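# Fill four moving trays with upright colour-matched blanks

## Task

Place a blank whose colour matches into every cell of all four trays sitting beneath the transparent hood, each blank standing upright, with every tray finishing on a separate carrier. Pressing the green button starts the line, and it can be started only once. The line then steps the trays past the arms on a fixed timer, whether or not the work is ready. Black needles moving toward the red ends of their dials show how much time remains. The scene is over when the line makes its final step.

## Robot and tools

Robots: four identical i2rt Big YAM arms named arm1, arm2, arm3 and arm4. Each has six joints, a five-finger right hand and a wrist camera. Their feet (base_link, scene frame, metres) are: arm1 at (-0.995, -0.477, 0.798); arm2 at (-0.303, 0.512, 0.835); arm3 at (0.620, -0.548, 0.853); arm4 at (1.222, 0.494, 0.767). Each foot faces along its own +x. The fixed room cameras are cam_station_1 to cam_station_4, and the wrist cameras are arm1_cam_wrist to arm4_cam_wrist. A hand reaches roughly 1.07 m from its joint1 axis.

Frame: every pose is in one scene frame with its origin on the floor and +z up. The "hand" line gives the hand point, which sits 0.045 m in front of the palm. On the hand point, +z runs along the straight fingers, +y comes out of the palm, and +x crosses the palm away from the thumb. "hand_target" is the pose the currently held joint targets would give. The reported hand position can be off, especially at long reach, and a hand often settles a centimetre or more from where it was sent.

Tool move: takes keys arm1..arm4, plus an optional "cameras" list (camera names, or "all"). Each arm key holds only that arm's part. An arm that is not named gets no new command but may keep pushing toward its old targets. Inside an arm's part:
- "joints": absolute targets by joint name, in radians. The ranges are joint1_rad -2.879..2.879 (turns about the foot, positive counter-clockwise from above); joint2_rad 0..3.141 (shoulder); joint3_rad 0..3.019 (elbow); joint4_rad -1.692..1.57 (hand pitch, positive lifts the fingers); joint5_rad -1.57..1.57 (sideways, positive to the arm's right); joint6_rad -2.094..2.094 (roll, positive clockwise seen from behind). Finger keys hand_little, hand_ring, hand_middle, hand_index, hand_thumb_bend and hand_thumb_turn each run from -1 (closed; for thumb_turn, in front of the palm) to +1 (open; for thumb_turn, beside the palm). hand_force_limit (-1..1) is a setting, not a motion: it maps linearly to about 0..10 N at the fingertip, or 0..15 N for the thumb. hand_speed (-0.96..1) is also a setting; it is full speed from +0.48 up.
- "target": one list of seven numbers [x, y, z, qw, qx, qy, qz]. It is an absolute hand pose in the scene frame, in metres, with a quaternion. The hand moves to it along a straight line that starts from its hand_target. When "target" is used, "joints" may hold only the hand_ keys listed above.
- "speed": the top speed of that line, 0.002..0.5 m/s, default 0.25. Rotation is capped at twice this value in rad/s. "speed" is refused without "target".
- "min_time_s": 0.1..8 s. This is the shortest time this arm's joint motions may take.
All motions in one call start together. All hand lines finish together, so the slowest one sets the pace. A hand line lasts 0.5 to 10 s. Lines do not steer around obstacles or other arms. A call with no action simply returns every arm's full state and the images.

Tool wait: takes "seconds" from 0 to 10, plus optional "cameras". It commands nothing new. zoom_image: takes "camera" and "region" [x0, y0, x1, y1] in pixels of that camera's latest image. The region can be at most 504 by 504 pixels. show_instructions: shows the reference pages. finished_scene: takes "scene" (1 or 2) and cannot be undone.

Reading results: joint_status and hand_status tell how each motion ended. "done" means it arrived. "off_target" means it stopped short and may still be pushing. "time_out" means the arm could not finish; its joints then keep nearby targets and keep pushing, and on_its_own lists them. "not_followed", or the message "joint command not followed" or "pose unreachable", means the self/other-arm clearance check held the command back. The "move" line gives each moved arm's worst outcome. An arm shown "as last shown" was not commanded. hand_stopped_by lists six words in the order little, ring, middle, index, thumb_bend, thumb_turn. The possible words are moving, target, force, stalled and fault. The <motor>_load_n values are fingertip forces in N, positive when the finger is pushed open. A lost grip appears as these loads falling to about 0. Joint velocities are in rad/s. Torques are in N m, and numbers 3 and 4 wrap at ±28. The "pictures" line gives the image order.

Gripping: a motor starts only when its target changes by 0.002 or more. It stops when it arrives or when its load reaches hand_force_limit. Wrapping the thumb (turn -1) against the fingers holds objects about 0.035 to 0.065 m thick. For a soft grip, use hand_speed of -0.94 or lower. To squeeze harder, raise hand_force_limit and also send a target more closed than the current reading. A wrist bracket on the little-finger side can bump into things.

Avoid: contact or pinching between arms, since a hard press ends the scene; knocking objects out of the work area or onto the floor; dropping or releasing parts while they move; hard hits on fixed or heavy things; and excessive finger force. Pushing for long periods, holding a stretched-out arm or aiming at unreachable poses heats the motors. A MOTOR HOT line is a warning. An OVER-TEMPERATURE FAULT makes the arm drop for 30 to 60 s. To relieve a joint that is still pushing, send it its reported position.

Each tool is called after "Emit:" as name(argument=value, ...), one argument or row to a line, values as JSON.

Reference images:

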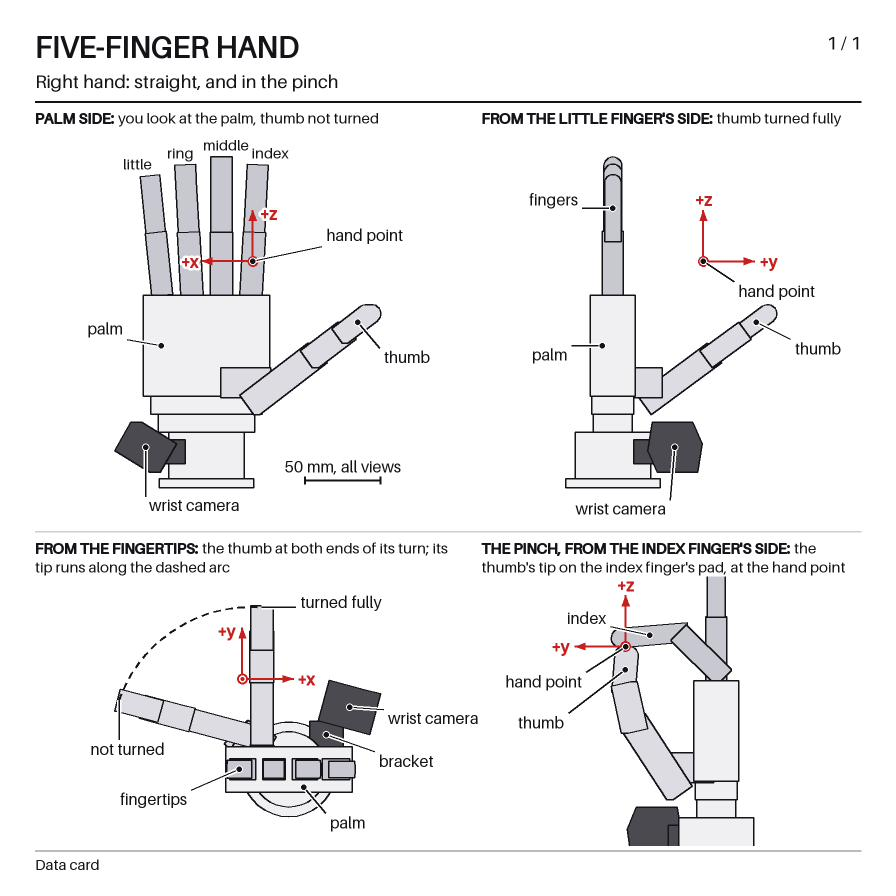

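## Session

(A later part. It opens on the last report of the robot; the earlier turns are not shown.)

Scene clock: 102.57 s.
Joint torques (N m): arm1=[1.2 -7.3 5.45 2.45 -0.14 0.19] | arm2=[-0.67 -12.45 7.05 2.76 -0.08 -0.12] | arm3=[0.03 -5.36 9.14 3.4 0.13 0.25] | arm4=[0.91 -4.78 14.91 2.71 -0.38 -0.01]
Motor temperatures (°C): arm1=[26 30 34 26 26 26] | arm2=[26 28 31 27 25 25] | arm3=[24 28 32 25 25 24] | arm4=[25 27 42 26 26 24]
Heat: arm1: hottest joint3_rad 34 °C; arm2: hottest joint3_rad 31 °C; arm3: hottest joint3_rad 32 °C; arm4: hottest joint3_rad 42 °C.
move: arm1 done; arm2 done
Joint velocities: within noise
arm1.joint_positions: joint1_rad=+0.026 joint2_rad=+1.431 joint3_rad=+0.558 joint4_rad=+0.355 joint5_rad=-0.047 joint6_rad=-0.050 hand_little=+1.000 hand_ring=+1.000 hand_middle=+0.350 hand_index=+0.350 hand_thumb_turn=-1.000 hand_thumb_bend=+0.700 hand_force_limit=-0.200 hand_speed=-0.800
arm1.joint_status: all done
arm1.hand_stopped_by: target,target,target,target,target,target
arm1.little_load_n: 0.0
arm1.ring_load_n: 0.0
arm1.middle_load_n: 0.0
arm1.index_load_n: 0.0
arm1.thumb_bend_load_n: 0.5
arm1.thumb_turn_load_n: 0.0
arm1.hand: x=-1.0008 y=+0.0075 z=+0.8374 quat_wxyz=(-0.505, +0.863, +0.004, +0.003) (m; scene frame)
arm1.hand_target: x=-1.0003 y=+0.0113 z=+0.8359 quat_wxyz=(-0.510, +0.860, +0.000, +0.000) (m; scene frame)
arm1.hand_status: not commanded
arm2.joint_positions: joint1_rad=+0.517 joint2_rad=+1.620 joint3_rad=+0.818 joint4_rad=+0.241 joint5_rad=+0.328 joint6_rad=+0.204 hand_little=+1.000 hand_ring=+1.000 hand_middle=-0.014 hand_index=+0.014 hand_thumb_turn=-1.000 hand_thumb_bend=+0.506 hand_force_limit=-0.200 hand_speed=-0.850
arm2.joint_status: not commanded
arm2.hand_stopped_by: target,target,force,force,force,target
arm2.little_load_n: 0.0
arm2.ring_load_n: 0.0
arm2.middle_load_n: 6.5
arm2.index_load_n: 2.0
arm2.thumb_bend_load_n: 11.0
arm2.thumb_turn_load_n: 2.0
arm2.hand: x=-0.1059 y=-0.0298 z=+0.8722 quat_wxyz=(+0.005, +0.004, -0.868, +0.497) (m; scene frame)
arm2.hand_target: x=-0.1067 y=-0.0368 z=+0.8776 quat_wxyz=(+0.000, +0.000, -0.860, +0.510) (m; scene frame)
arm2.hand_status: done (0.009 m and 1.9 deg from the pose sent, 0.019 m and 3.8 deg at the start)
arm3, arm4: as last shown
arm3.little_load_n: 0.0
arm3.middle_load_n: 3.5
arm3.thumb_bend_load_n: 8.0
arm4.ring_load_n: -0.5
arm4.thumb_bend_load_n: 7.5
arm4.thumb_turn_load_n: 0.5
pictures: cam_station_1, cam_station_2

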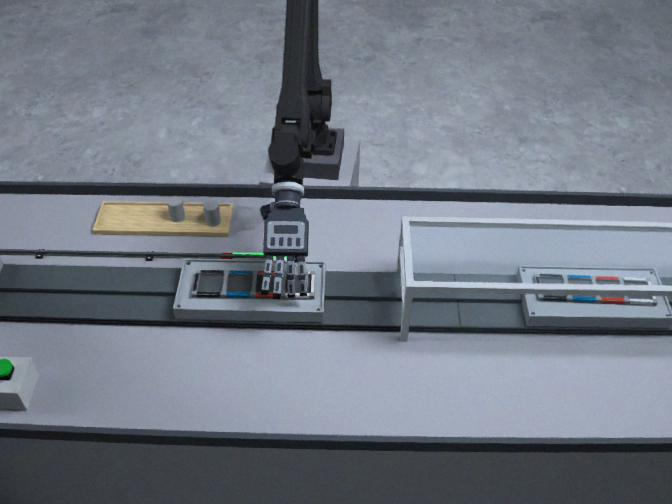

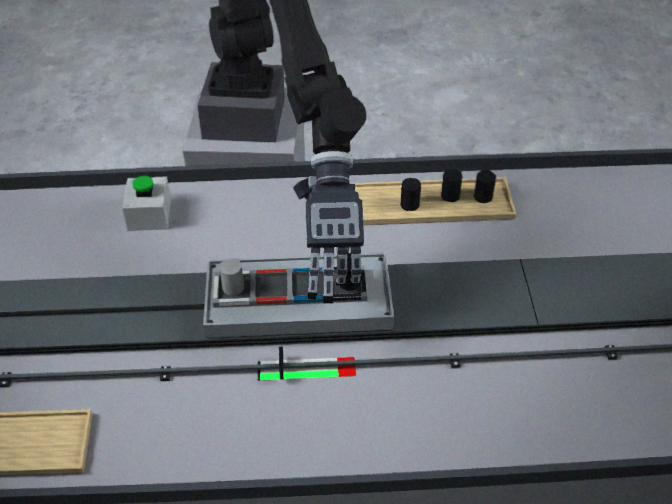

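Emit:
move(
  arm1={"target":[-1.0005,0.030,0.928,0.5,-0.866,0,0],"speed":0.12,"joints":{"hand_speed":0,"hand_index":0.8,"hand_middle":0.8,"hand_thumb_bend":0.75}},
  arm2={"target":[-0.1125,-0.0325,0.8705,0,0,-0.8599,0.5105],"speed":0.06},
  cameras=["cam_station_1","cam_station_2"],
)

Emit:
zoom_image(
  camera="cam_station_2",
  region=[310, 260, 370, 310],
)

Scene clock: 104.43 s.
Joint torques (N m): arm1=[1.67 -9.17 9.48 0.96 0.04 0.19] | arm2=[-0.85 -12.16 6.53 2.78 -0.09 -0.17] | arm3=[0.03 -5.42 9.14 3.4 0.13 0.25] | arm4=[1.32 -4.25 15.09 2.69 -0.34 -0.03]
Motor temperatures (°C): arm1=[26 30 35 26 26 26] | arm2=[26 28 31 27 25 25] | arm3=[24 28 32 25 25 24] | arm4=[25 27 43 26 26 24]
Heat: arm1: hottest joint3_rad 35 °C; arm2: hottest joint3_rad 31 °C; arm3: hottest joint3_rad 32 °C; arm4: hottest joint3_rad 43 °C.
move: arm1 off_target; arm2 done
Joint velocities: within noise
arm1.joint_positions: joint1_rad=+0.026 joint2_rad=+1.301 joint3_rad=+0.698 joint4_rad=+0.033 joint5_rad=-0.047 joint6_rad=-0.047 hand_little=+1.000 hand_ring=+1.000 hand_middle=+0.800 hand_index=+0.800 hand_thumb_turn=-1.000 hand_thumb_bend=+0.750 hand_force_limit=-0.200 hand_speed=+0.000
arm1.joint_status: all done
arm1.hand_stopped_by: target,target,target,target,target,target
arm1.little_load_n: 0.0
arm1.ring_load_n: 0.0
arm1.middle_load_n: 0.0
arm1.index_load_n: 0.0
arm1.thumb_bend_load_n: 0.0
arm1.thumb_turn_load_n: 0.0
arm1.hand: x=-0.9998 y=+0.0162 z=+0.9020 quat_wxyz=(-0.483, +0.876, +0.002, +0.001) (m; scene frame)
arm1.hand_target: x=-1.0004 y=+0.0305 z=+0.9273 quat_wxyz=(-0.500, +0.866, +0.000, +0.000) (m; scene frame)
arm1.hand_status: off_target (0.029 m and 2.3 deg from the pose sent, 0.093 m and 1.0 deg at the start)
arm2.joint_positions: joint1_rad=+0.511 joint2_rad=+1.622 joint3_rad=+0.798 joint4_rad=+0.270 joint5_rad=+0.322 joint6_rad=+0.204 hand_little=+1.000 hand_ring=+1.000 hand_middle=-0.014 hand_index=+0.014 hand_thumb_turn=-1.000 hand_thumb_bend=+0.506 hand_force_limit=-0.200 hand_speed=-0.850
arm2.joint_status: not commanded
arm2.hand_stopped_by: target,target,force,force,force,target
arm2.little_load_n: 0.0
arm2.ring_load_n: 0.0
arm2.middle_load_n: 6.5
arm2.index_load_n: 2.5
arm2.thumb_bend_load_n: 11.0
arm2.thumb_turn_load_n: 1.5
arm2.hand: x=-0.1096 y=-0.0270 z=+0.8680 quat_wxyz=(+0.002, +0.003, -0.866, +0.500) (m; scene frame)
arm2.hand_target: x=-0.1125 y=-0.0324 z=+0.8709 quat_wxyz=(+0.000, +0.000, -0.860, +0.510) (m; scene frame)
arm2.hand_status: done (0.007 m and 1.5 deg from the pose sent, 0.007 m and 1.9 deg at the start)
arm3, arm4: as last shown
arm3.ring_load_n: -0.5
arm3.middle_load_n: 4.0
arm3.index_load_n: 4.0
arm4.ring_load_n: 0.0
pictures: cam_station_1, cam_station_2

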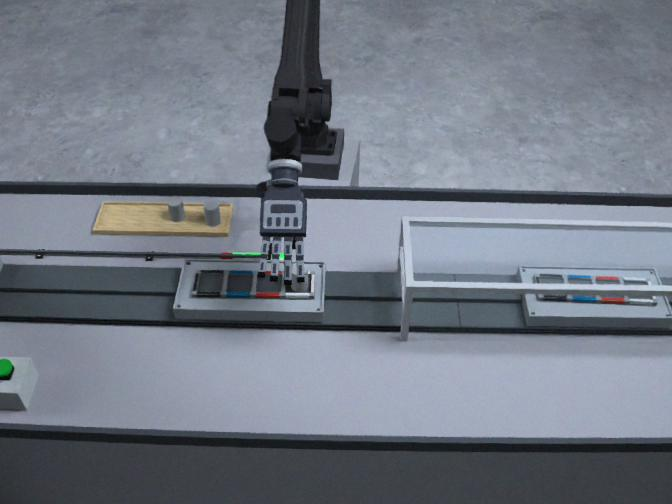

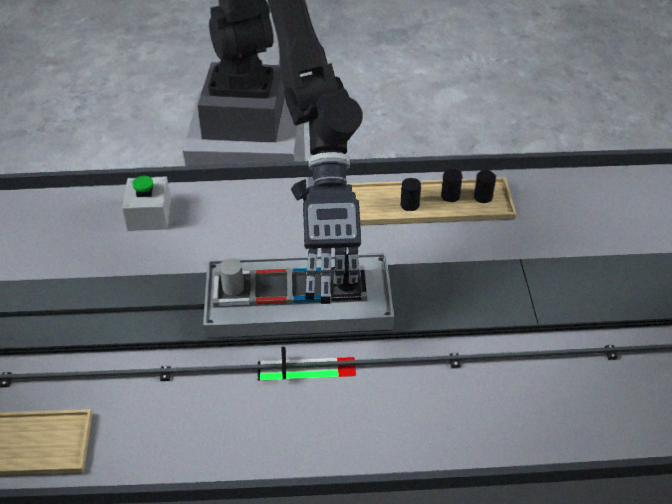

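Scaled by 8.400.

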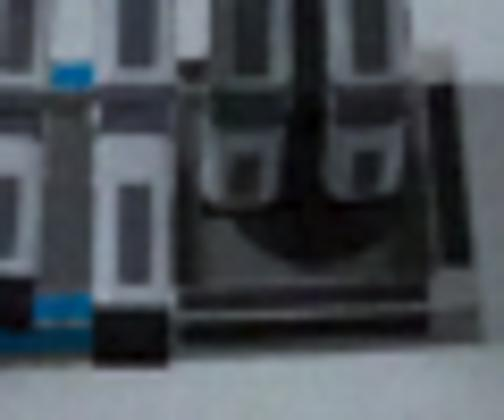

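Emit:
move(
  arm1={"target":[-0.88,-0.10,0.945,0.5,-0.866,0,0],"speed":0.28},
  arm2={"target":[-0.1145,-0.0322,0.8625,0,0,-0.8599,0.5105],"speed":0.06},
  cameras=["cam_station_1","cam_station_2"],
)

Emit:
zoom_image(
  camera="cam_station_2",
  region=[310, 260, 370, 310],
)

Emit:
zoom_image(
  camera="cam_station_1",
  region=[270, 265, 330, 305],
)

Scene clock: 106.50 s.
Joint torques (N m): arm1=[0.97 -5.6 7.54 0.9 -0.4 -0.02] | arm2=[-0.85 -12.28 6.35 2.78 -0.09 -0.19] | arm3=[0.03 -5.36 9.14 3.4 0.13 0.25] | arm4=[1.55 -4.72 14.93 2.62 -0.34 -0.08]
Motor temperatures (°C): arm1=[26 30 35 26 26 26] | arm2=[26 28 31 27 25 25] | arm3=[24 27 32 25 25 24] | arm4=[25 27 43 26 26 24]
Heat: arm1: hottest joint3_rad 35 °C; arm2: hottest joint3_rad 31 °C; arm3: hottest joint3_rad 32 °C; arm4: hottest joint3_rad 43 °C.
move: arm1 done; arm2 done
Joint velocities: within noise
arm1.joint_positions: joint1_rad=-0.433 joint2_rad=+0.982 joint3_rad=+0.579 joint4_rad=-0.196 joint5_rad=-0.446 joint6_rad=-0.263 hand_little=+1.000 hand_ring=+1.000 hand_middle=+0.800 hand_index=+0.800 hand_thumb_turn=-1.000 hand_thumb_bend=+0.750 hand_force_limit=-0.200 hand_speed=+0.000
arm1.joint_status: not commanded
arm1.hand_stopped_by: target,target,target,target,target,target
arm1.little_load_n: 0.0
arm1.ring_load_n: 0.0
arm1.middle_load_n: 0.0
arm1.index_load_n: 0.0
arm1.thumb_bend_load_n: 0.0
arm1.thumb_turn_load_n: 0.0
arm1.hand: x=-0.8860 y=-0.0973 z=+0.9411 quat_wxyz=(-0.499, +0.867, -0.010, -0.011) (m; scene frame)
arm1.hand_target: x=-0.8840 y=-0.0988 z=+0.9466 quat_wxyz=(-0.501, +0.865, -0.007, -0.008) (m; scene frame)
arm1.hand_status: done (0.008 m and 1.7 deg from the pose sent, 0.172 m and 2.3 deg at the start)
arm2.joint_positions: joint1_rad=+0.508 joint2_rad=+1.640 joint3_rad=+0.788 joint4_rad=+0.298 joint5_rad=+0.317 joint6_rad=+0.204 hand_little=+1.000 hand_ring=+1.000 hand_middle=-0.014 hand_index=+0.014 hand_thumb_turn=-1.000 hand_thumb_bend=+0.506 hand_force_limit=-0.200 hand_speed=-0.850
arm2.joint_status: not commanded
arm2.hand_stopped_by: target,target,force,force,force,target
arm2.little_load_n: 0.0
arm2.ring_load_n: 0.0
arm2.middle_load_n: 6.5
arm2.index_load_n: 2.5
arm2.thumb_bend_load_n: 11.5
arm2.thumb_turn_load_n: 2.0
arm2.hand: x=-0.1109 y=-0.0264 z=+0.8592 quat_wxyz=(+0.001, +0.002, -0.866, +0.500) (m; scene frame)
arm2.hand_target: x=-0.1140 y=-0.0317 z=+0.8621 quat_wxyz=(+0.000, +0.000, -0.860, +0.510) (m; scene frame)
arm2.hand_status: done (0.008 m and 1.5 deg from the pose sent, 0.009 m and 1.5 deg at the start)
arm3.joint_positions: joint1_rad=-0.153 joint2_rad=+1.240 joint3_rad=+0.650 joint4_rad=-0.002 joint5_rad=-0.030 joint6_rad=-0.046 hand_little=+1.000 hand_ring=+1.000 hand_middle=-0.015 hand_index=+0.027 hand_thumb_turn=-1.000 hand_thumb_bend=+0.497 hand_force_limit=-0.200 hand_speed=-0.850
arm3.joint_status: not commanded
arm3.hand_stopped_by: target,target,force,force,force,target
arm3.little_load_n: 0.0
arm3.ring_load_n: 0.0
arm3.middle_load_n: 3.5
arm3.index_load_n: 4.0
arm3.thumb_bend_load_n: 8.0
arm3.thumb_turn_load_n: 0.5
arm3.hand: x=+0.6069 y=-0.0802 z=+0.9570 quat_wxyz=(-0.477, +0.879, +0.009, +0.012) (m; scene frame)
arm3.hand_target: x=+0.6027 y=-0.0629 z=+0.9748 quat_wxyz=(-0.499, +0.867, +0.004, +0.006) (m; scene frame)
arm3.hand_status: not commanded
arm4.joint_positions: joint1_rad=-0.239 joint2_rad=+0.877 joint3_rad=+0.627 joint4_rad=-0.382 joint5_rad=-0.116 joint6_rad=-0.065 hand_little=+1.000 hand_ring=+1.000 hand_middle=+0.029 hand_index=+0.013 hand_thumb_turn=-1.000 hand_thumb_bend=+0.505 hand_force_limit=-0.200 hand_speed=-0.850
arm4.joint_status: not commanded
arm4.hand_stopped_by: target,target,force,force,force,target
arm4.little_load_n: 0.0
arm4.ring_load_n: 0.0
arm4.middle_load_n: 4.5
arm4.index_load_n: 4.5
arm4.thumb_bend_load_n: 7.5
arm4.thumb_turn_load_n: 0.5
arm4.hand: x=+1.2188 y=+0.1121 z=+0.9315 quat_wxyz=(-0.007, -0.005, -0.891, +0.454) (m; scene frame)
arm4.hand_target: x=+1.2127 y=+0.0842 z=+0.9799 quat_wxyz=(+0.001, +0.002, -0.866, +0.500) (m; scene frame)
arm4.hand_status: not commanded
pictures: cam_station_1, cam_station_2

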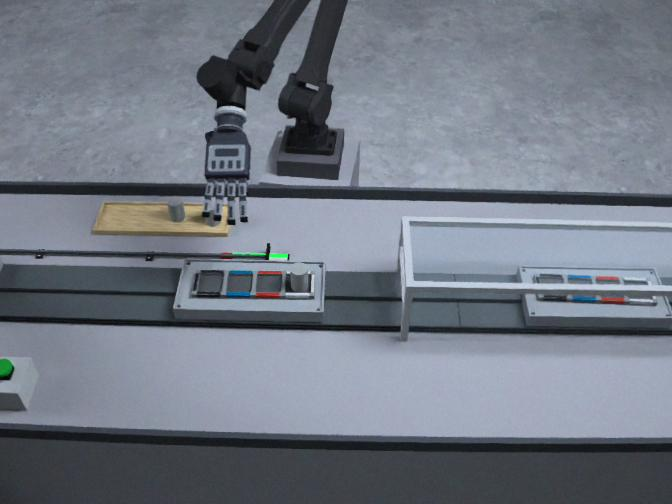

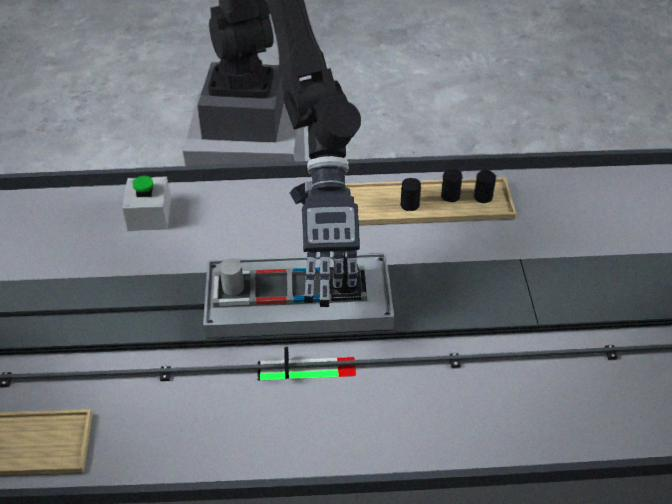

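Scaled by 8.400.

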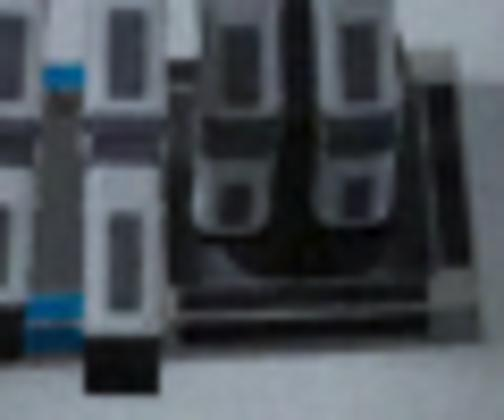

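Scaled by 8.400.

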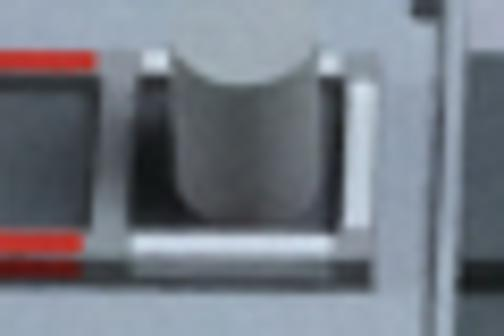

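Emit:
move(
  arm1={"target":[-0.70,-0.228,0.91,0.5,-0.866,0,0],"speed":0.28,"joints":{"hand_speed":0,"hand_index":0.4,"hand_middle":0.4,"hand_thumb_bend":0.7}},
  arm2={"target":[-0.1145,-0.0320,0.859,0,0,-0.8599,0.5105],"speed":0.05},
  cameras=["arm1_cam_wrist"],
)

Scene clock: 109.00 s.
Joint torques (N m): arm1=[1.55 -5.66 9.14 0.34 -0.93 -0.03] | arm2=[-0.85 -12.04 6.15 2.73 -0.06 -0.19] | arm3=[0.03 -5.36 9.14 3.38 0.13 0.25] | arm4=[1.08 -4.72 15.04 2.66 -0.32 -0.02]
Motor temperatures (°C): arm1=[26 30 35 26 26 26] | arm2=[26 28 31 27 25 25] | arm3=[24 27 32 25 25 24] | arm4=[25 27 43 26 26 24]
Heat: arm1: hottest joint3_rad 35 °C; arm2: hottest joint3_rad 31 °C; arm3: hottest joint3_rad 32 °C; arm4: hottest joint3_rad 43 °C.
move: arm1 off_target; arm2 done
Joint velocities: within noise
arm1.joint_positions: joint1_rad=-1.150 joint2_rad=+1.234 joint3_rad=+0.710 joint4_rad=-0.539 joint5_rad=-0.952 joint6_rad=-0.951 hand_little=+1.000 hand_ring=+1.000 hand_middle=+0.400 hand_index=+0.400 hand_thumb_turn=-1.000 hand_thumb_bend=+0.700 hand_force_limit=-0.200 hand_speed=+0.000
arm1.joint_status: all done
arm1.hand_stopped_by: target,target,target,target,target,target
arm1.little_load_n: 0.0
arm1.ring_load_n: 0.0
arm1.middle_load_n: 0.0
arm1.index_load_n: 0.0
arm1.thumb_bend_load_n: 0.0
arm1.thumb_turn_load_n: 0.0
arm1.hand: x=-0.7159 y=-0.2335 z=+0.9015 quat_wxyz=(-0.500, +0.866, -0.012, -0.009) (m; scene frame)
arm1.hand_target: x=-0.7031 y=-0.2282 z=+0.9117 quat_wxyz=(-0.504, +0.864, -0.003, -0.004) (m; scene frame)
arm1.hand_status: off_target (0.019 m and 1.7 deg from the pose sent, 0.229 m and 1.7 deg at the start)
arm2.joint_positions: joint1_rad=+0.506 joint2_rad=+1.645 joint3_rad=+0.788 joint4_rad=+0.308 joint5_rad=+0.317 joint6_rad=+0.204 hand_little=+1.000 hand_ring=+1.000 hand_middle=-0.014 hand_index=+0.014 hand_thumb_turn=-1.000 hand_thumb_bend=+0.506 hand_force_limit=-0.200 hand_speed=-0.850
arm2.joint_status: not commanded
arm2.hand_stopped_by: target,target,force,force,force,target
arm2.little_load_n: 0.0
arm2.ring_load_n: 0.0
arm2.middle_load_n: 6.5
arm2.index_load_n: 2.5
arm2.thumb_bend_load_n: 11.5
arm2.thumb_turn_load_n: 2.0
arm2.hand: x=-0.1111 y=-0.0282 z=+0.8589 quat_wxyz=(+0.001, +0.001, -0.865, +0.502) (m; scene frame)
arm2.hand_target: x=-0.1151 y=-0.0321 z=+0.8592 quat_wxyz=(+0.000, -0.001, -0.860, +0.510) (m; scene frame)
arm2.hand_status: done (0.005 m and 1.1 deg from the pose sent, 0.007 m and 1.5 deg at the start)
arm3, arm4: as last shown
arm3.index_load_n: 4.5
arm4.index_load_n: 5.0
arm4.thumb_turn_load_n: 0.0
pictures: arm1_cam_wrist
camera_calibration:
arm1_cam_wrist: T_world_to_cam=[[0.161716, -0.513086, -0.842966, 0.757136], [-0.913877, -0.40021, 0.0682751, -0.787312], [-0.372394, 0.759325, -0.533617, 0.507495], [0, 0, 0, 1]] pos_world=[-0.652959, -0.311968, 0.962801]

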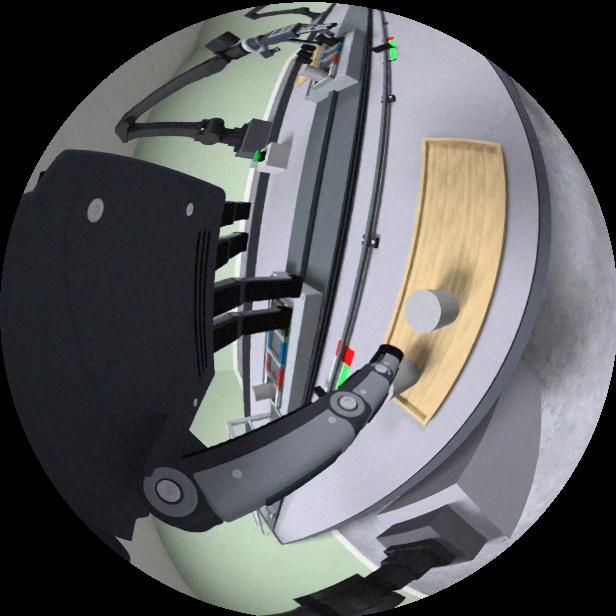

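Emit:
move(
  arm1={"target":[-0.7055,-0.2405,0.832,0.5105,-0.8599,0,0],"speed":0.15,"joints":{"hand_speed":-0.85}},
  arm2={"joints":{"hand_speed":-0.8,"hand_index":0.35,"hand_middle":0.35,"hand_thumb_bend":0.7}},
  cameras=["arm1_cam_wrist"],
)

Scene clock: 110.73 s.
Joint torques (N m): arm1=[0.97 -6.48 5.26 1.43 -0.95 -0.03] | arm2=[-0.85 -12.1 6.16 2.48 -0.06 -0.19] | arm3=[0.03 -5.42 9.14 3.38 0.13 0.25] | arm4=[1.44 -3.66 15.04 2.77 -0.31 -0.02]
Motor temperatures (°C): arm1=[26 30 35 26 26 26] | arm2=[26 28 31 27 25 25] | arm3=[24 27 32 25 25 24] | arm4=[25 27 43 26 26 24]
Heat: arm1: hottest joint3_rad 35 °C; arm2: hottest joint3_rad 31 °C; arm3: hottest joint3_rad 32 °C; arm4: hottest joint3_rad 43 °C.
move: arm1 done; arm2 done
Joint velocities: within noise
arm1.joint_positions: joint1_rad=-1.175 joint2_rad=+1.379 joint3_rad=+0.622 joint4_rad=-0.327 joint5_rad=-0.983 joint6_rad=-1.004 hand_little=+1.000 hand_ring=+1.000 hand_middle=+0.400 hand_index=+0.400 hand_thumb_turn=-1.000 hand_thumb_bend=+0.700 hand_force_limit=-0.200 hand_speed=-0.850
arm1.joint_status: all done
arm1.hand_stopped_by: target,target,target,target,target,target
arm1.little_load_n: 0.0
arm1.ring_load_n: -0.5
arm1.middle_load_n: 0.0
arm1.index_load_n: 0.0
arm1.thumb_bend_load_n: 0.0
arm1.thumb_turn_load_n: 0.0
arm1.hand: x=-0.7125 y=-0.2380 z=+0.8363 quat_wxyz=(-0.508, +0.861, +0.000, -0.006) (m; scene frame)
arm1.hand_target: x=-0.7086 y=-0.2385 z=+0.8325 quat_wxyz=(-0.511, +0.860, +0.003, -0.002) (m; scene frame)
arm1.hand_status: done (0.009 m and 0.8 deg from the pose sent, 0.071 m and 2.3 deg at the start)
arm2.joint_positions: joint1_rad=+0.506 joint2_rad=+1.645 joint3_rad=+0.788 joint4_rad=+0.316 joint5_rad=+0.317 joint6_rad=+0.204 hand_little=+1.000 hand_ring=+1.000 hand_middle=+0.350 hand_index=+0.350 hand_thumb_turn=-1.000 hand_thumb_bend=+0.700 hand_force_limit=-0.200 hand_speed=-0.800
arm2.joint_status: all done
arm2.hand_stopped_by: target,target,target,target,target,target
arm2.little_load_n: 0.0
arm2.ring_load_n: 0.0
arm2.middle_load_n: 0.0
arm2.index_load_n: 0.0
arm2.thumb_bend_load_n: 0.0
arm2.thumb_turn_load_n: 0.0
arm2.hand: x=-0.1106 y=-0.0295 z=+0.8605 quat_wxyz=(-0.001, +0.001, -0.863, +0.505) (m; scene frame)
arm2.hand_target: x=-0.1148 y=-0.0323 z=+0.8595 quat_wxyz=(+0.000, -0.001, -0.860, +0.511) (m; scene frame)
arm2.hand_status: not commanded
arm3, arm4: as last shown
arm3.ring_load_n: -0.5
arm4.index_load_n: 4.5
pictures: arm1_cam_wrist
camera_calibration:
arm1_cam_wrist: T_world_to_cam=[[0.18509, -0.49404, -0.849509, 0.725998], [-0.908128, -0.416347, 0.0442684, -0.761246], [-0.375561, 0.763269, -0.525713, 0.469546], [0, 0, 0, 1]] pos_world=[-0.64934, -0.316661, 0.897288]

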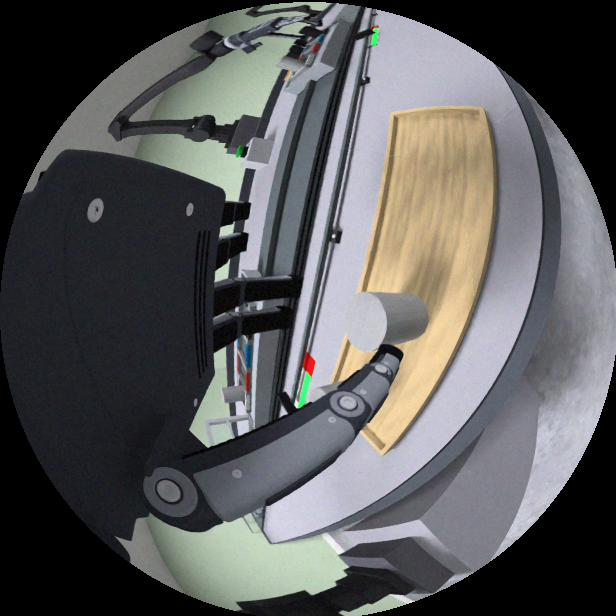

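Emit:
move(
  arm1={"target":[-0.7045,-0.241,0.7865,0.5105,-0.8599,0,0],"speed":0.1},
  arm2={"target":[-0.1148,-0.050,0.950,0,0,-0.866,0.5],"speed":0.12,"joints":{"hand_speed":0,"hand_index":0.8,"hand_middle":0.8,"hand_thumb_bend":0.75}},
  cameras=["cam_station_2"],
)

Emit:
move(
  arm1={"joints":{"hand_index":-0.1,"hand_middle":-0.1,"hand_thumb_bend":0.2}},
  arm2={"target":[-0.04,0.08,0.965,0,0,-0.866,0.5],"speed":0.25},
  cameras=["arm1_cam_wrist","cam_station_2"],
)

Emit:
zoom_image(
  camera="cam_station_2",
  region=[200, 240, 400, 340],
)

Scene clock: 112.77 s.
Joint torques (N m): arm1=[0.97 -7.12 4.3 1.44 -0.95 -0.01] | arm2=[-0.85 -12.69 12.62 0.69 -0.1 -0.19] | arm3=[0.03 -5.42 9.14 3.4 0.13 0.25] | arm4=[0.26 -4.6 14.98 2.62 -0.35 -0.01]
Motor temperatures (°C): arm1=[26 30 35 26 26 26] | arm2=[26 28 31 27 25 25] | arm3=[24 27 32 25 25 24] | arm4=[25 27 43 26 26 24]
Heat: arm1: hottest joint3_rad 35 °C; arm2: hottest joint3_rad 31 °C; arm3: hottest joint3_rad 32 °C; arm4: hottest joint3_rad 43 °C.
move: arm1 done; arm2 off_target
Joint velocities: within noise
arm1.joint_positions: joint1_rad=-1.181 joint2_rad=+1.508 joint3_rad=+0.587 joint4_rad=-0.165 joint5_rad=-0.985 joint6_rad=-1.012 hand_little=+1.000 hand_ring=+1.000 hand_middle=+0.400 hand_index=+0.400 hand_thumb_turn=-1.000 hand_thumb_bend=+0.700 hand_force_limit=-0.200 hand_speed=-0.850
arm1.joint_status: not commanded
arm1.hand_stopped_by: target,target,target,target,target,target
arm1.little_load_n: 0.0
arm1.ring_load_n: 0.0
arm1.middle_load_n: 0.0
arm1.index_load_n: 0.0
arm1.thumb_bend_load_n: 0.0
arm1.thumb_turn_load_n: 0.0
arm1.hand: x=-0.7088 y=-0.2386 z=+0.7918 quat_wxyz=(-0.508, +0.861, +0.000, -0.003) (m; scene frame)
arm1.hand_target: x=-0.7066 y=-0.2398 z=+0.7871 quat_wxyz=(-0.511, +0.860, +0.002, -0.001) (m; scene frame)
arm1.hand_status: done (0.007 m and 0.5 deg from the pose sent, 0.051 m and 0.8 deg at the start)
arm2.joint_positions: joint1_rad=+0.486 joint2_rad=+1.515 joint3_rad=+0.885 joint4_rad=+0.043 joint5_rad=+0.296 joint6_rad=+0.209 hand_little=+1.000 hand_ring=+1.000 hand_middle=+0.800 hand_index=+0.800 hand_thumb_turn=-1.000 hand_thumb_bend=+0.750 hand_force_limit=-0.200 hand_speed=+0.000
arm2.joint_status: all done
arm2.hand_stopped_by: target,target,target,target,target,target
arm2.little_load_n: 0.0
arm2.ring_load_n: 0.0
arm2.middle_load_n: 0.0
arm2.index_load_n: 0.0
arm2.thumb_bend_load_n: 0.0
arm2.thumb_turn_load_n: 0.0
arm2.hand: x=-0.1158 y=-0.0327 z=+0.9242 quat_wxyz=(+0.001, -0.001, -0.875, +0.485) (m; scene frame)
arm2.hand_target: x=-0.1140 y=-0.0502 z=+0.9497 quat_wxyz=(-0.002, -0.003, -0.866, +0.500) (m; scene frame)
arm2.hand_status: off_target (0.031 m and 2.0 deg from the pose sent, 0.092 m and 0.7 deg at the start)
arm3, arm4: as last shown
arm3.ring_load_n: 0.0
arm3.middle_load_n: 4.0
arm4.thumb_turn_load_n: 0.5
pictures: cam_station_2

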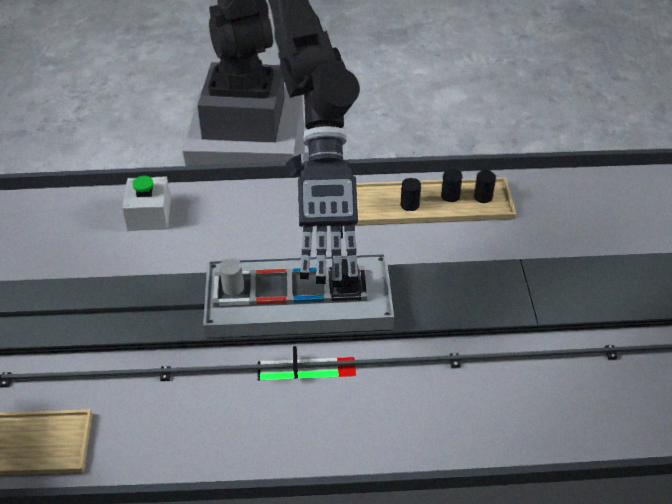

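Scene clock: 115.00 s.
Joint torques (N m): arm1=[0.91 -7.06 4.31 1.42 -0.87 -0.01] | arm2=[0.5 -9.76 7.86 0.59 0.34 0.02] | arm3=[0.03 -5.42 9.14 3.4 0.13 0.25] | arm4=[0.67 -4.54 15.08 2.76 -0.34 -0.05]
Motor temperatures (°C): arm1=[26 30 35 26 26 26] | arm2=[26 28 31 27 25 25] | arm3=[24 27 32 25 25 24] | arm4=[25 27 43 26 26 24]
Heat: arm1: hottest joint3_rad 35 °C; arm2: hottest joint3_rad 31 °C; arm3: hottest joint3_rad 32 °C; arm4: hottest joint3_rad 43 °C.
move: arm1 off_target; arm2 done
Joint velocities: within noise
arm1.joint_positions: joint1_rad=-1.181 joint2_rad=+1.508 joint3_rad=+0.587 joint4_rad=-0.165 joint5_rad=-0.988 joint6_rad=-1.013 hand_little=+1.000 hand_ring=+1.000 hand_middle=+0.028 hand_index=-0.013 hand_thumb_turn=-1.000 hand_thumb_bend=+0.513 hand_force_limit=-0.200 hand_speed=-0.850
arm1.joint_status: hand_middle off_target (ended at +0.028, target -0.100); hand_index off_target (ended at -0.013, target -0.100); hand_thumb_bend off_target (ended at +0.513, target +0.200)
arm1.hand_stopped_by: target,target,force,force,force,target
arm1.little_load_n: 0.0
arm1.ring_load_n: 0.0
arm1.middle_load_n: 5.5
arm1.index_load_n: 4.0
arm1.thumb_bend_load_n: 7.5
arm1.thumb_turn_load_n: 0.0
arm1.hand: x=-0.7090 y=-0.2383 z=+0.7922 quat_wxyz=(-0.509, +0.861, +0.001, -0.004) (m; scene frame)
arm1.hand_target: x=-0.7068 y=-0.2398 z=+0.7871 quat_wxyz=(-0.511, +0.860, +0.002, -0.002) (m; scene frame)
arm1.hand_status: not commanded
arm2.joint_positions: joint1_rad=+0.781 joint2_rad=+1.287 joint3_rad=+0.776 joint4_rad=-0.098 joint5_rad=+0.551 joint6_rad=+0.353 hand_little=+1.000 hand_ring=+1.000 hand_middle=+0.800 hand_index=+0.800 hand_thumb_turn=-1.000 hand_thumb_bend=+0.750 hand_force_limit=-0.200 hand_speed=+0.000
arm2.joint_status: not commanded
arm2.hand_stopped_by: target,target,target,target,target,target
arm2.little_load_n: 0.0
arm2.ring_load_n: 0.0
arm2.middle_load_n: 0.0
arm2.index_load_n: 0.0
arm2.thumb_bend_load_n: 0.0
arm2.thumb_turn_load_n: 0.0
arm2.hand: x=-0.0414 y=+0.0731 z=+0.9666 quat_wxyz=(+0.004, +0.007, -0.863, +0.506) (m; scene frame)
arm2.hand_target: x=-0.0426 y=+0.0793 z=+0.9650 quat_wxyz=(+0.005, +0.006, -0.865, +0.501) (m; scene frame)
arm2.hand_status: done (0.007 m and 1.2 deg from the pose sent, 0.142 m and 2.0 deg at the start)
arm3, arm4: as last shown
arm3.middle_load_n: 3.5
arm4.middle_load_n: 4.0
pictures: arm1_cam_wrist, cam_station_2
camera_calibration:
arm1_cam_wrist: T_world_to_cam=[[0.18982, -0.490976, -0.850241, 0.692377], [-0.908166, -0.416883, 0.0379791, -0.751295], [-0.373098, 0.764952, -0.525021, 0.449441], [0, 0, 0, 1]] pos_world=[-0.646043, -0.317062, 0.853188]

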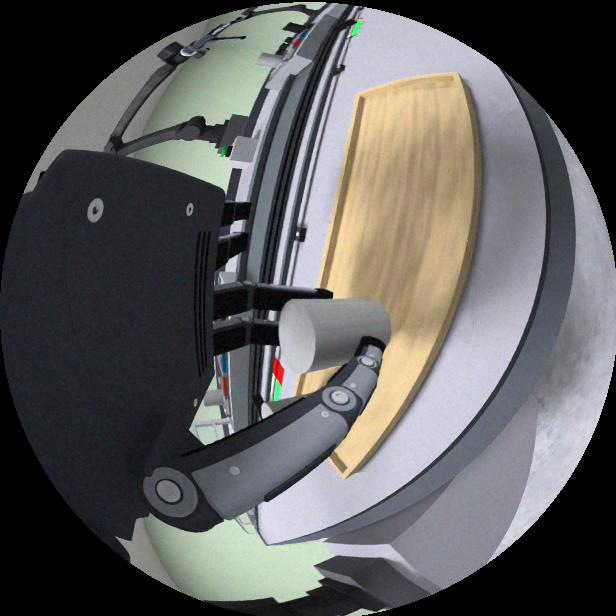

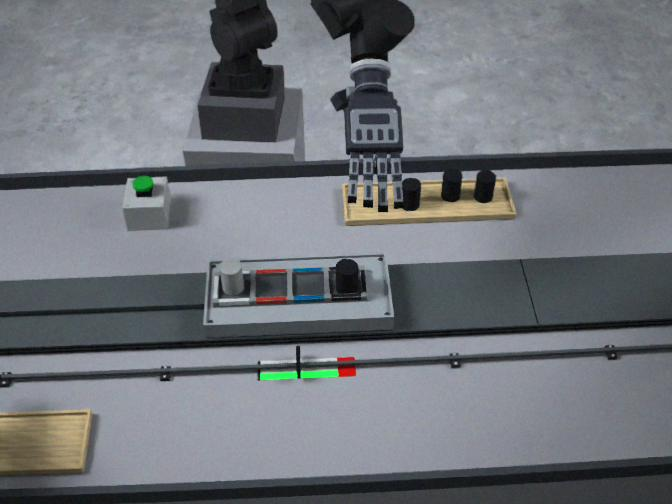

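Scaled by 2.520.

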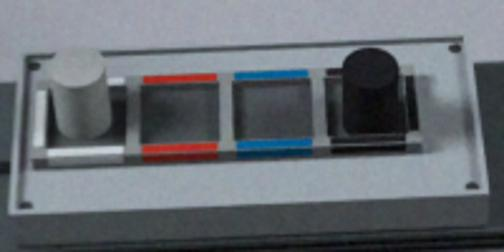

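Emit:
move(
  arm1={"target": [-0.71, -0.235, 0.93, 0.5, -0.866, 0, 0], "speed": 0.15},
  arm2={"target": [0.025, 0.205, 0.915, 0, 0, -0.866, 0.5], "speed": 0.2, "joints": {"hand_index": 0.4, "hand_middle": 0.4, "hand_thumb_bend": 0.7}},
  cameras=["arm2_cam_wrist", "arm1_cam_wrist"],
)

Scene clock: 120.03 s.
Joint torques (N m): arm1=[1.96 -7.88 9.59 0.32 -0.51 0.13] | arm2=[0.44 -6.36 7.68 0.28 0.6 0.06] | arm3=[-0.03 -5.42 9.14 3.4 0.13 0.25] | arm4=[1.9 -4.19 15.08 2.65 -0.39 -0.02]
Motor temperatures (°C): arm1=[26 30 35 25 26 26] | arm2=[26 28 31 27 25 25] | arm3=[24 27 32 25 25 24] | arm4=[25 27 44 26 26 24]
Heat: arm1: hottest joint3_rad 35 °C; arm2: hottest joint3_rad 31 °C; arm3: hottest joint3_rad 32 °C; arm4: hottest joint3_rad 44 °C.
move: arm1 off_target; arm2 done
Joint velocities: within noise
arm1.joint_positions: joint1_rad=-1.177 joint2_rad=+1.215 joint3_rad=+0.719 joint4_rad=-0.616 joint5_rad=-0.957 joint6_rad=-1.000 hand_little=+1.000 hand_ring=+1.000 hand_middle=+0.028 hand_index=-0.013 hand_thumb_turn=-1.000 hand_thumb_bend=+0.513 hand_force_limit=-0.200 hand_speed=-0.850
arm1.joint_status: not commanded
arm1.hand_stopped_by: target,target,force,force,force,target
arm1.little_load_n: 0.5
arm1.ring_load_n: 0.0
arm1.middle_load_n: 5.0
arm1.index_load_n: 3.5
arm1.thumb_bend_load_n: 8.5
arm1.thumb_turn_load_n: 0.0
arm1.hand: x=-0.7191 y=-0.2449 z=+0.9064 quat_wxyz=(-0.495, +0.869, -0.013, -0.012) (m; scene frame)
arm1.hand_target: x=-0.7046 y=-0.2387 z=+0.9287 quat_wxyz=(-0.500, +0.866, -0.001, +0.007) (m; scene frame)
arm1.hand_status: off_target (0.027 m and 2.1 deg from the pose sent, 0.138 m and 1.3 deg at the start)
arm2.joint_positions: joint1_rad=+1.173 joint2_rad=+1.263 joint3_rad=+0.657 joint4_rad=-0.210 joint5_rad=+0.845 joint6_rad=+0.704 hand_little=+1.000 hand_ring=+1.000 hand_middle=+0.400 hand_index=+0.400 hand_thumb_turn=-1.000 hand_thumb_bend=+0.700 hand_force_limit=-0.200 hand_speed=+0.000
arm2.joint_status: all done
arm2.hand_stopped_by: target,target,target,target,target,target
arm2.little_load_n: 0.0
arm2.ring_load_n: -0.5
arm2.middle_load_n: 0.0
arm2.index_load_n: 0.0
arm2.thumb_bend_load_n: 0.0
arm2.thumb_turn_load_n: 0.0
arm2.hand: x=+0.0247 y=+0.2014 z=+0.9237 quat_wxyz=(-0.006, -0.001, -0.862, +0.508) (m; scene frame)
arm2.hand_target: x=+0.0224 y=+0.2043 z=+0.9174 quat_wxyz=(+0.002, +0.001, -0.864, +0.503) (m; scene frame)
arm2.hand_status: done (0.009 m and 1.2 deg from the pose sent, 0.156 m and 1.2 deg at the start)
arm3, arm4: as last shown
arm3.thumb_turn_load_n: 1.0
arm4.middle_load_n: 4.5
pictures: arm1_cam_wrist, arm2_cam_wrist
camera_calibration:
arm1_cam_wrist: T_world_to_cam=[[0.157615, -0.522537, -0.837921, 0.746011], [-0.912916, -0.400606, 0.0781004, -0.803342], [-0.376487, 0.752642, -0.540174, 0.519045], [0, 0, 0, 1]] pos_world=[-0.655553, -0.32266, 0.968215]
arm2_cam_wrist: T_world_to_cam=[[-0.291688, 0.40315, -0.867403, 0.730195], [0.862416, 0.503072, -0.056194, -0.0544197], [0.413711, -0.764454, -0.494422, 0.714473], [0, 0, 0, 1]] pos_world=[-0.0356642, 0.27918, 0.983567]

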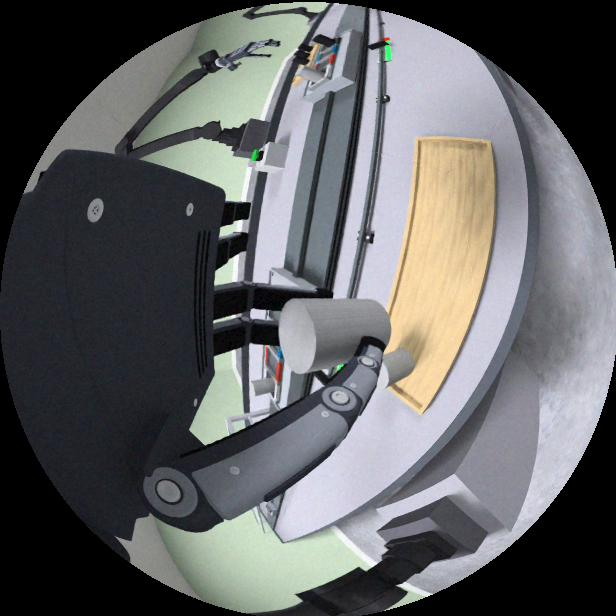

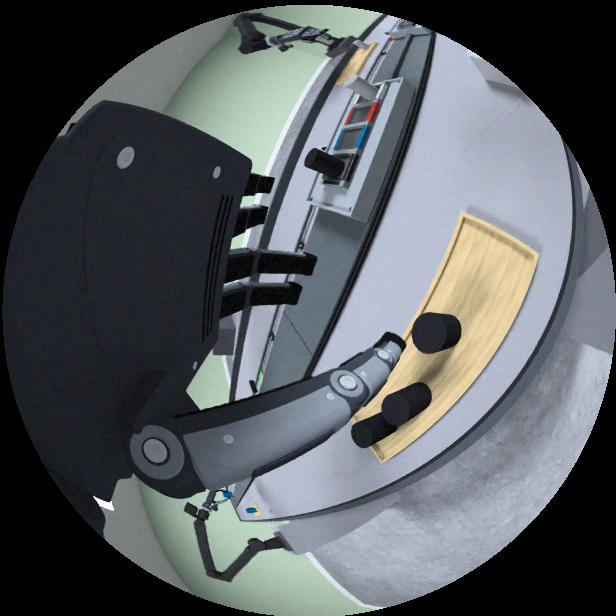

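Emit:
zoom_image(
  camera="arm2_cam_wrist",
  region=[380, 280, 500, 400],
)

Scaled by 4.200 from the camera's 616x616 image, which has a finer 880x880 frame.

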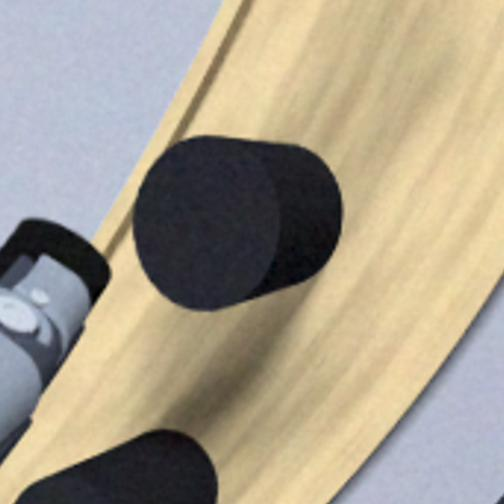

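Emit:
move(
  arm1={"target": [-0.86, -0.09, 0.97, 0.5, -0.866, 0, 0], "speed": 0.15},
  arm2={"target": [0.027, 0.204, 0.837, 0, 0, -0.8599, 0.5105], "speed": 0.12, "joints": {"hand_speed": -0.85}},
  cameras=["arm2_cam_wrist", "arm1_cam_wrist"],
)

Emit:
zoom_image(
  camera="arm2_cam_wrist",
  region=[240, 250, 420, 430],
)

Scene clock: 123.37 s.
Joint torques (N m): arm1=[1.79 -6.24 8.47 2.43 -0.11 0.23] | arm2=[0.62 -7.71 5.14 1.87 0.59 -0.02] | arm3=[0.03 -5.42 9.14 3.38 0.13 0.25] | arm4=[1.55 -4.48 14.94 2.73 -0.33 -0.01]
Motor temperatures (°C): arm1=[26 30 35 25 26 26] | arm2=[26 28 30 27 25 25] | arm3=[24 27 33 25 25 24] | arm4=[25 27 44 26 26 24]
Heat: arm1: hottest joint3_rad 35 °C; arm2: hottest joint3_rad 30 °C; arm3: hottest joint3_rad 33 °C; arm4: hottest joint3_rad 44 °C.
move: arm1 off_target; arm2 done
Joint velocities: within noise
arm1.joint_positions: joint1_rad=-0.482 joint2_rad=+1.023 joint3_rad=+0.661 joint4_rad=-0.315 joint5_rad=-0.481 joint6_rad=-0.351 hand_little=+1.000 hand_ring=+1.000 hand_middle=+0.028 hand_index=-0.013 hand_thumb_turn=-1.000 hand_thumb_bend=+0.513 hand_force_limit=-0.200 hand_speed=-0.850
arm1.joint_status: not commanded
arm1.hand_stopped_by: target,target,force,force,force,target
arm1.little_load_n: 0.0
arm1.ring_load_n: 0.0
arm1.middle_load_n: 5.5
arm1.index_load_n: 3.5
arm1.thumb_bend_load_n: 8.0
arm1.thumb_turn_load_n: 0.0
arm1.hand: x=-0.8662 y=-0.0998 z=+0.9484 quat_wxyz=(-0.474, +0.880, +0.004, -0.011) (m; scene frame)
arm1.hand_target: x=-0.8618 y=-0.0891 z=+0.9679 quat_wxyz=(-0.496, +0.868, +0.008, +0.001) (m; scene frame)
arm1.hand_status: off_target (0.025 m and 3.6 deg from the pose sent, 0.219 m and 2.1 deg at the start)
arm2.joint_positions: joint1_rad=+1.173 joint2_rad=+1.478 joint3_rad=+0.572 joint4_rad=+0.066 joint5_rad=+0.864 joint6_rad=+0.707 hand_little=+1.000 hand_ring=+1.000 hand_middle=+0.400 hand_index=+0.400 hand_thumb_turn=-1.000 hand_thumb_bend=+0.700 hand_force_limit=-0.200 hand_speed=-0.850
arm2.joint_status: all done
arm2.hand_stopped_by: target,target,target,target,target,target
arm2.little_load_n: 0.0
arm2.ring_load_n: 0.0
arm2.middle_load_n: 0.0
arm2.index_load_n: 0.0
arm2.thumb_bend_load_n: 0.0
arm2.thumb_turn_load_n: 0.0
arm2.hand: x=+0.0206 y=+0.1995 z=+0.8409 quat_wxyz=(+0.008, -0.001, -0.862, +0.508) (m; scene frame)
arm2.hand_target: x=+0.0220 y=+0.2015 z=+0.8376 quat_wxyz=(+0.004, -0.004, -0.860, +0.510) (m; scene frame)
arm2.hand_status: done (0.009 m and 1.0 deg from the pose sent, 0.087 m and 0.8 deg at the start)
arm3, arm4: as last shown
arm3.middle_load_n: 4.0
arm3.thumb_turn_load_n: 0.5
pictures: arm1_cam_wrist, arm2_cam_wrist
camera_calibration:
arm1_cam_wrist: T_world_to_cam=[[0.18895, -0.55548, -0.809778, 0.877413], [-0.902387, -0.423453, 0.0799146, -0.877692], [-0.387293, 0.715633, -0.581269, 0.403026], [0, 0, 0, 1]] pos_world=[-0.801715, -0.172695, 1.01492]
arm2_cam_wrist: T_world_to_cam=[[-0.306811, 0.40706, -0.860331, 0.651571], [0.867718, 0.491039, -0.0771128, -0.0347125], [0.391067, -0.770184, -0.503869, 0.683314], [0, 0, 0, 1]] pos_world=[-0.0371916, 0.278093, 0.902191]

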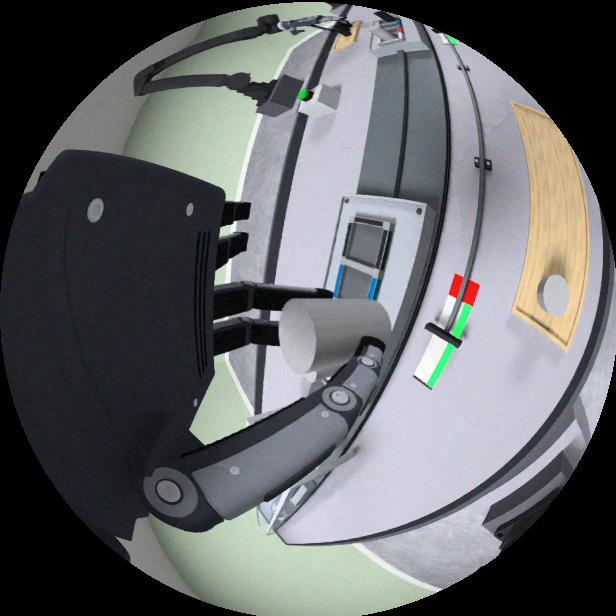

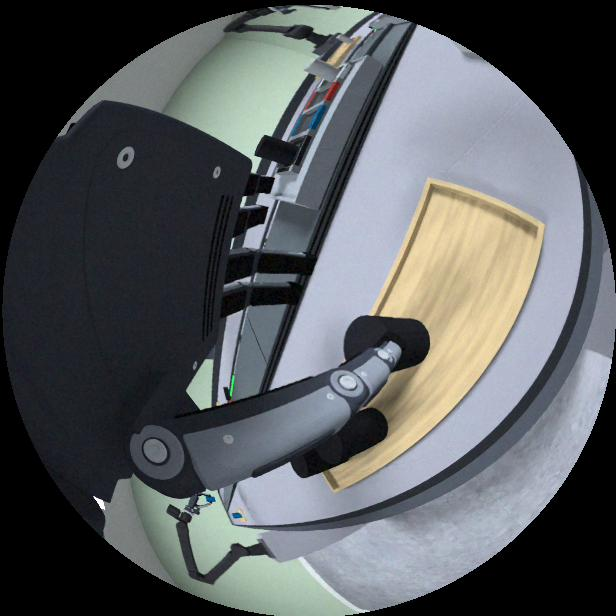

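Scaled by 2.800 from the camera's 616x616 image, which has a finer 880x880 frame.

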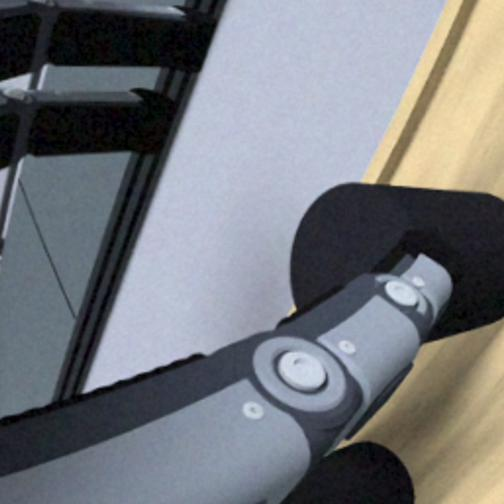

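Emit:
zoom_image(
  camera="arm2_cam_wrist",
  region=[330, 300, 410, 380],
)

Scaled by 6.300 from the camera's 616x616 image, which has a finer 880x880 frame.

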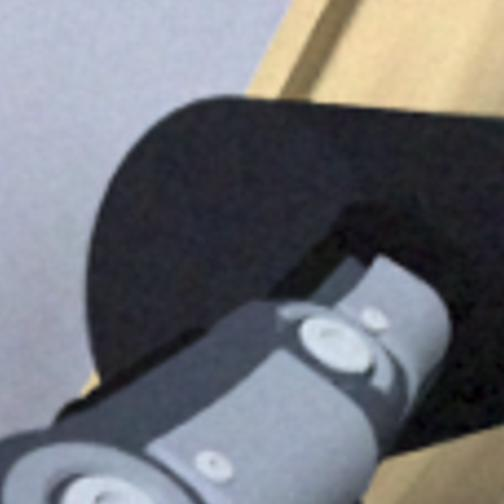

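Emit:
move(
  arm1={"target": [-1.0, -0.02, 0.985, 0.5, -0.866, 0, 0], "speed": 0.15},
  arm2={"target": [0.030, 0.215, 0.8085, 0, 0, -0.8599, 0.5105], "speed": 0.08},
  cameras=["arm2_cam_wrist"],
)

Emit:
zoom_image(
  camera="arm2_cam_wrist",
  region=[240, 280, 400, 440],
)

Scene clock: 126.47 s.
Joint torques (N m): arm1=[1.79 -4.6 11.21 2.63 0.12 0.23] | arm2=[1.2 -3.25 4.16 1.91 -0.55 0.42] | arm3=[0.03 -5.36 9.14 3.4 0.13 0.25] | arm4=[1.79 -4.01 14.95 2.73 -0.35 -0.02]
Motor temperatures (°C): arm1=[26 30 35 25 26 26] | arm2=[26 28 30 27 25 25] | arm3=[24 27 33 25 25 24] | arm4=[25 27 44 26 26 24]
Heat: arm1: hottest joint3_rad 35 °C; arm2: hottest joint3_rad 30 °C; arm3: hottest joint3_rad 33 °C; arm4: hottest joint3_rad 44 °C.
move: arm1 off_target; arm2 off_target
Joint velocities: within noise
arm1.joint_positions: joint1_rad=+0.012 joint2_rad=+1.036 joint3_rad=+0.671 joint4_rad=-0.245 joint5_rad=-0.052 joint6_rad=-0.065 hand_little=+1.000 hand_ring=+1.000 hand_middle=+0.028 hand_index=-0.013 hand_thumb_turn=-1.000 hand_thumb_bend=+0.513 hand_force_limit=-0.200 hand_speed=-0.850
arm1.joint_status: not commanded
arm1.hand_stopped_by: target,target,force,force,force,target
arm1.little_load_n: 0.0
arm1.ring_load_n: 0.0
arm1.middle_load_n: 5.5
arm1.index_load_n: 3.5
arm1.thumb_bend_load_n: 8.0
arm1.thumb_turn_load_n: 0.0
arm1.hand: x=-0.9971 y=-0.0488 z=+0.9520 quat_wxyz=(-0.466, +0.885, +0.005, +0.005) (m; scene frame)
arm1.hand_target: x=-0.9970 y=-0.0237 z=+0.9854 quat_wxyz=(-0.500, +0.866, +0.001, +0.005) (m; scene frame)
arm1.hand_status: off_target (0.044 m and 4.5 deg from the pose sent, 0.160 m and 3.6 deg at the start)
arm2.joint_positions: joint1_rad=+1.206 joint2_rad=+1.505 joint3_rad=+0.561 joint4_rad=+0.134 joint5_rad=+0.931 joint6_rad=+0.707 hand_little=+1.000 hand_ring=+1.000 hand_middle=+0.400 hand_index=+0.400 hand_thumb_turn=-1.001 hand_thumb_bend=+0.699 hand_force_limit=-0.200 hand_speed=-0.850
arm2.joint_status: not commanded
arm2.hand_stopped_by: target,target,target,target,target,target
arm2.little_load_n: 0.0
arm2.ring_load_n: 0.0
arm2.middle_load_n: 0.0
arm2.index_load_n: 0.0
arm2.thumb_bend_load_n: -1.5
arm2.thumb_turn_load_n: -10.0
arm2.hand: x=+0.0245 y=+0.2002 z=+0.8408 quat_wxyz=(+0.010, -0.007, -0.846, +0.532) (m; scene frame)
arm2.hand_target: x=+0.0249 y=+0.2126 z=+0.8130 quat_wxyz=(+0.006, -0.004, -0.857, +0.515) (m; scene frame)
arm2.hand_status: off_target (0.036 m and 3.3 deg from the pose sent, 0.037 m and 1.0 deg at the start)
arm3, arm4: as last shown
arm3.middle_load_n: 3.5
arm3.thumb_turn_load_n: 1.0
arm4.middle_load_n: 4.0
pictures: arm2_cam_wrist
camera_calibration:
arm2_cam_wrist: T_world_to_cam=[[-0.300971, 0.36052, -0.88286, 0.680493], [0.873912, 0.474822, -0.104025, -0.0128244], [0.381699, -0.80285, -0.457971, 0.650515], [0, 0, 0, 1]] pos_world=[-0.0322842, 0.283024, 0.897363]

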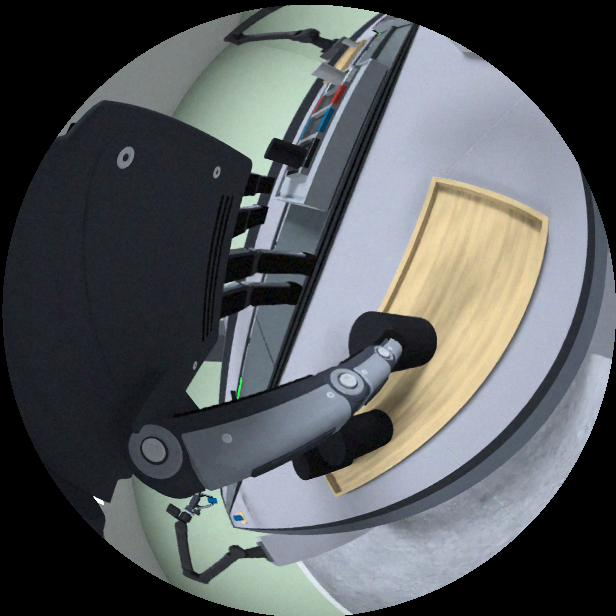

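Scaled by 3.150 from the camera's 616x616 image, which has a finer 880x880 frame.

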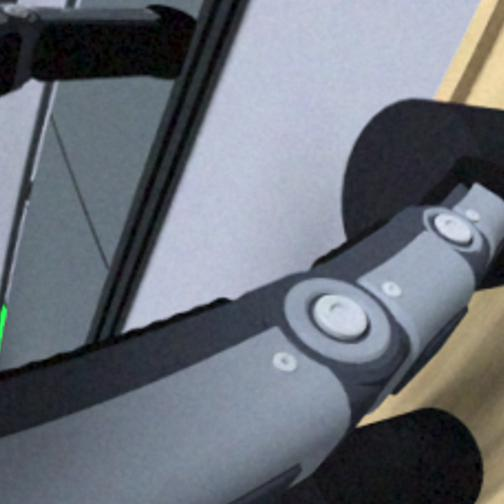

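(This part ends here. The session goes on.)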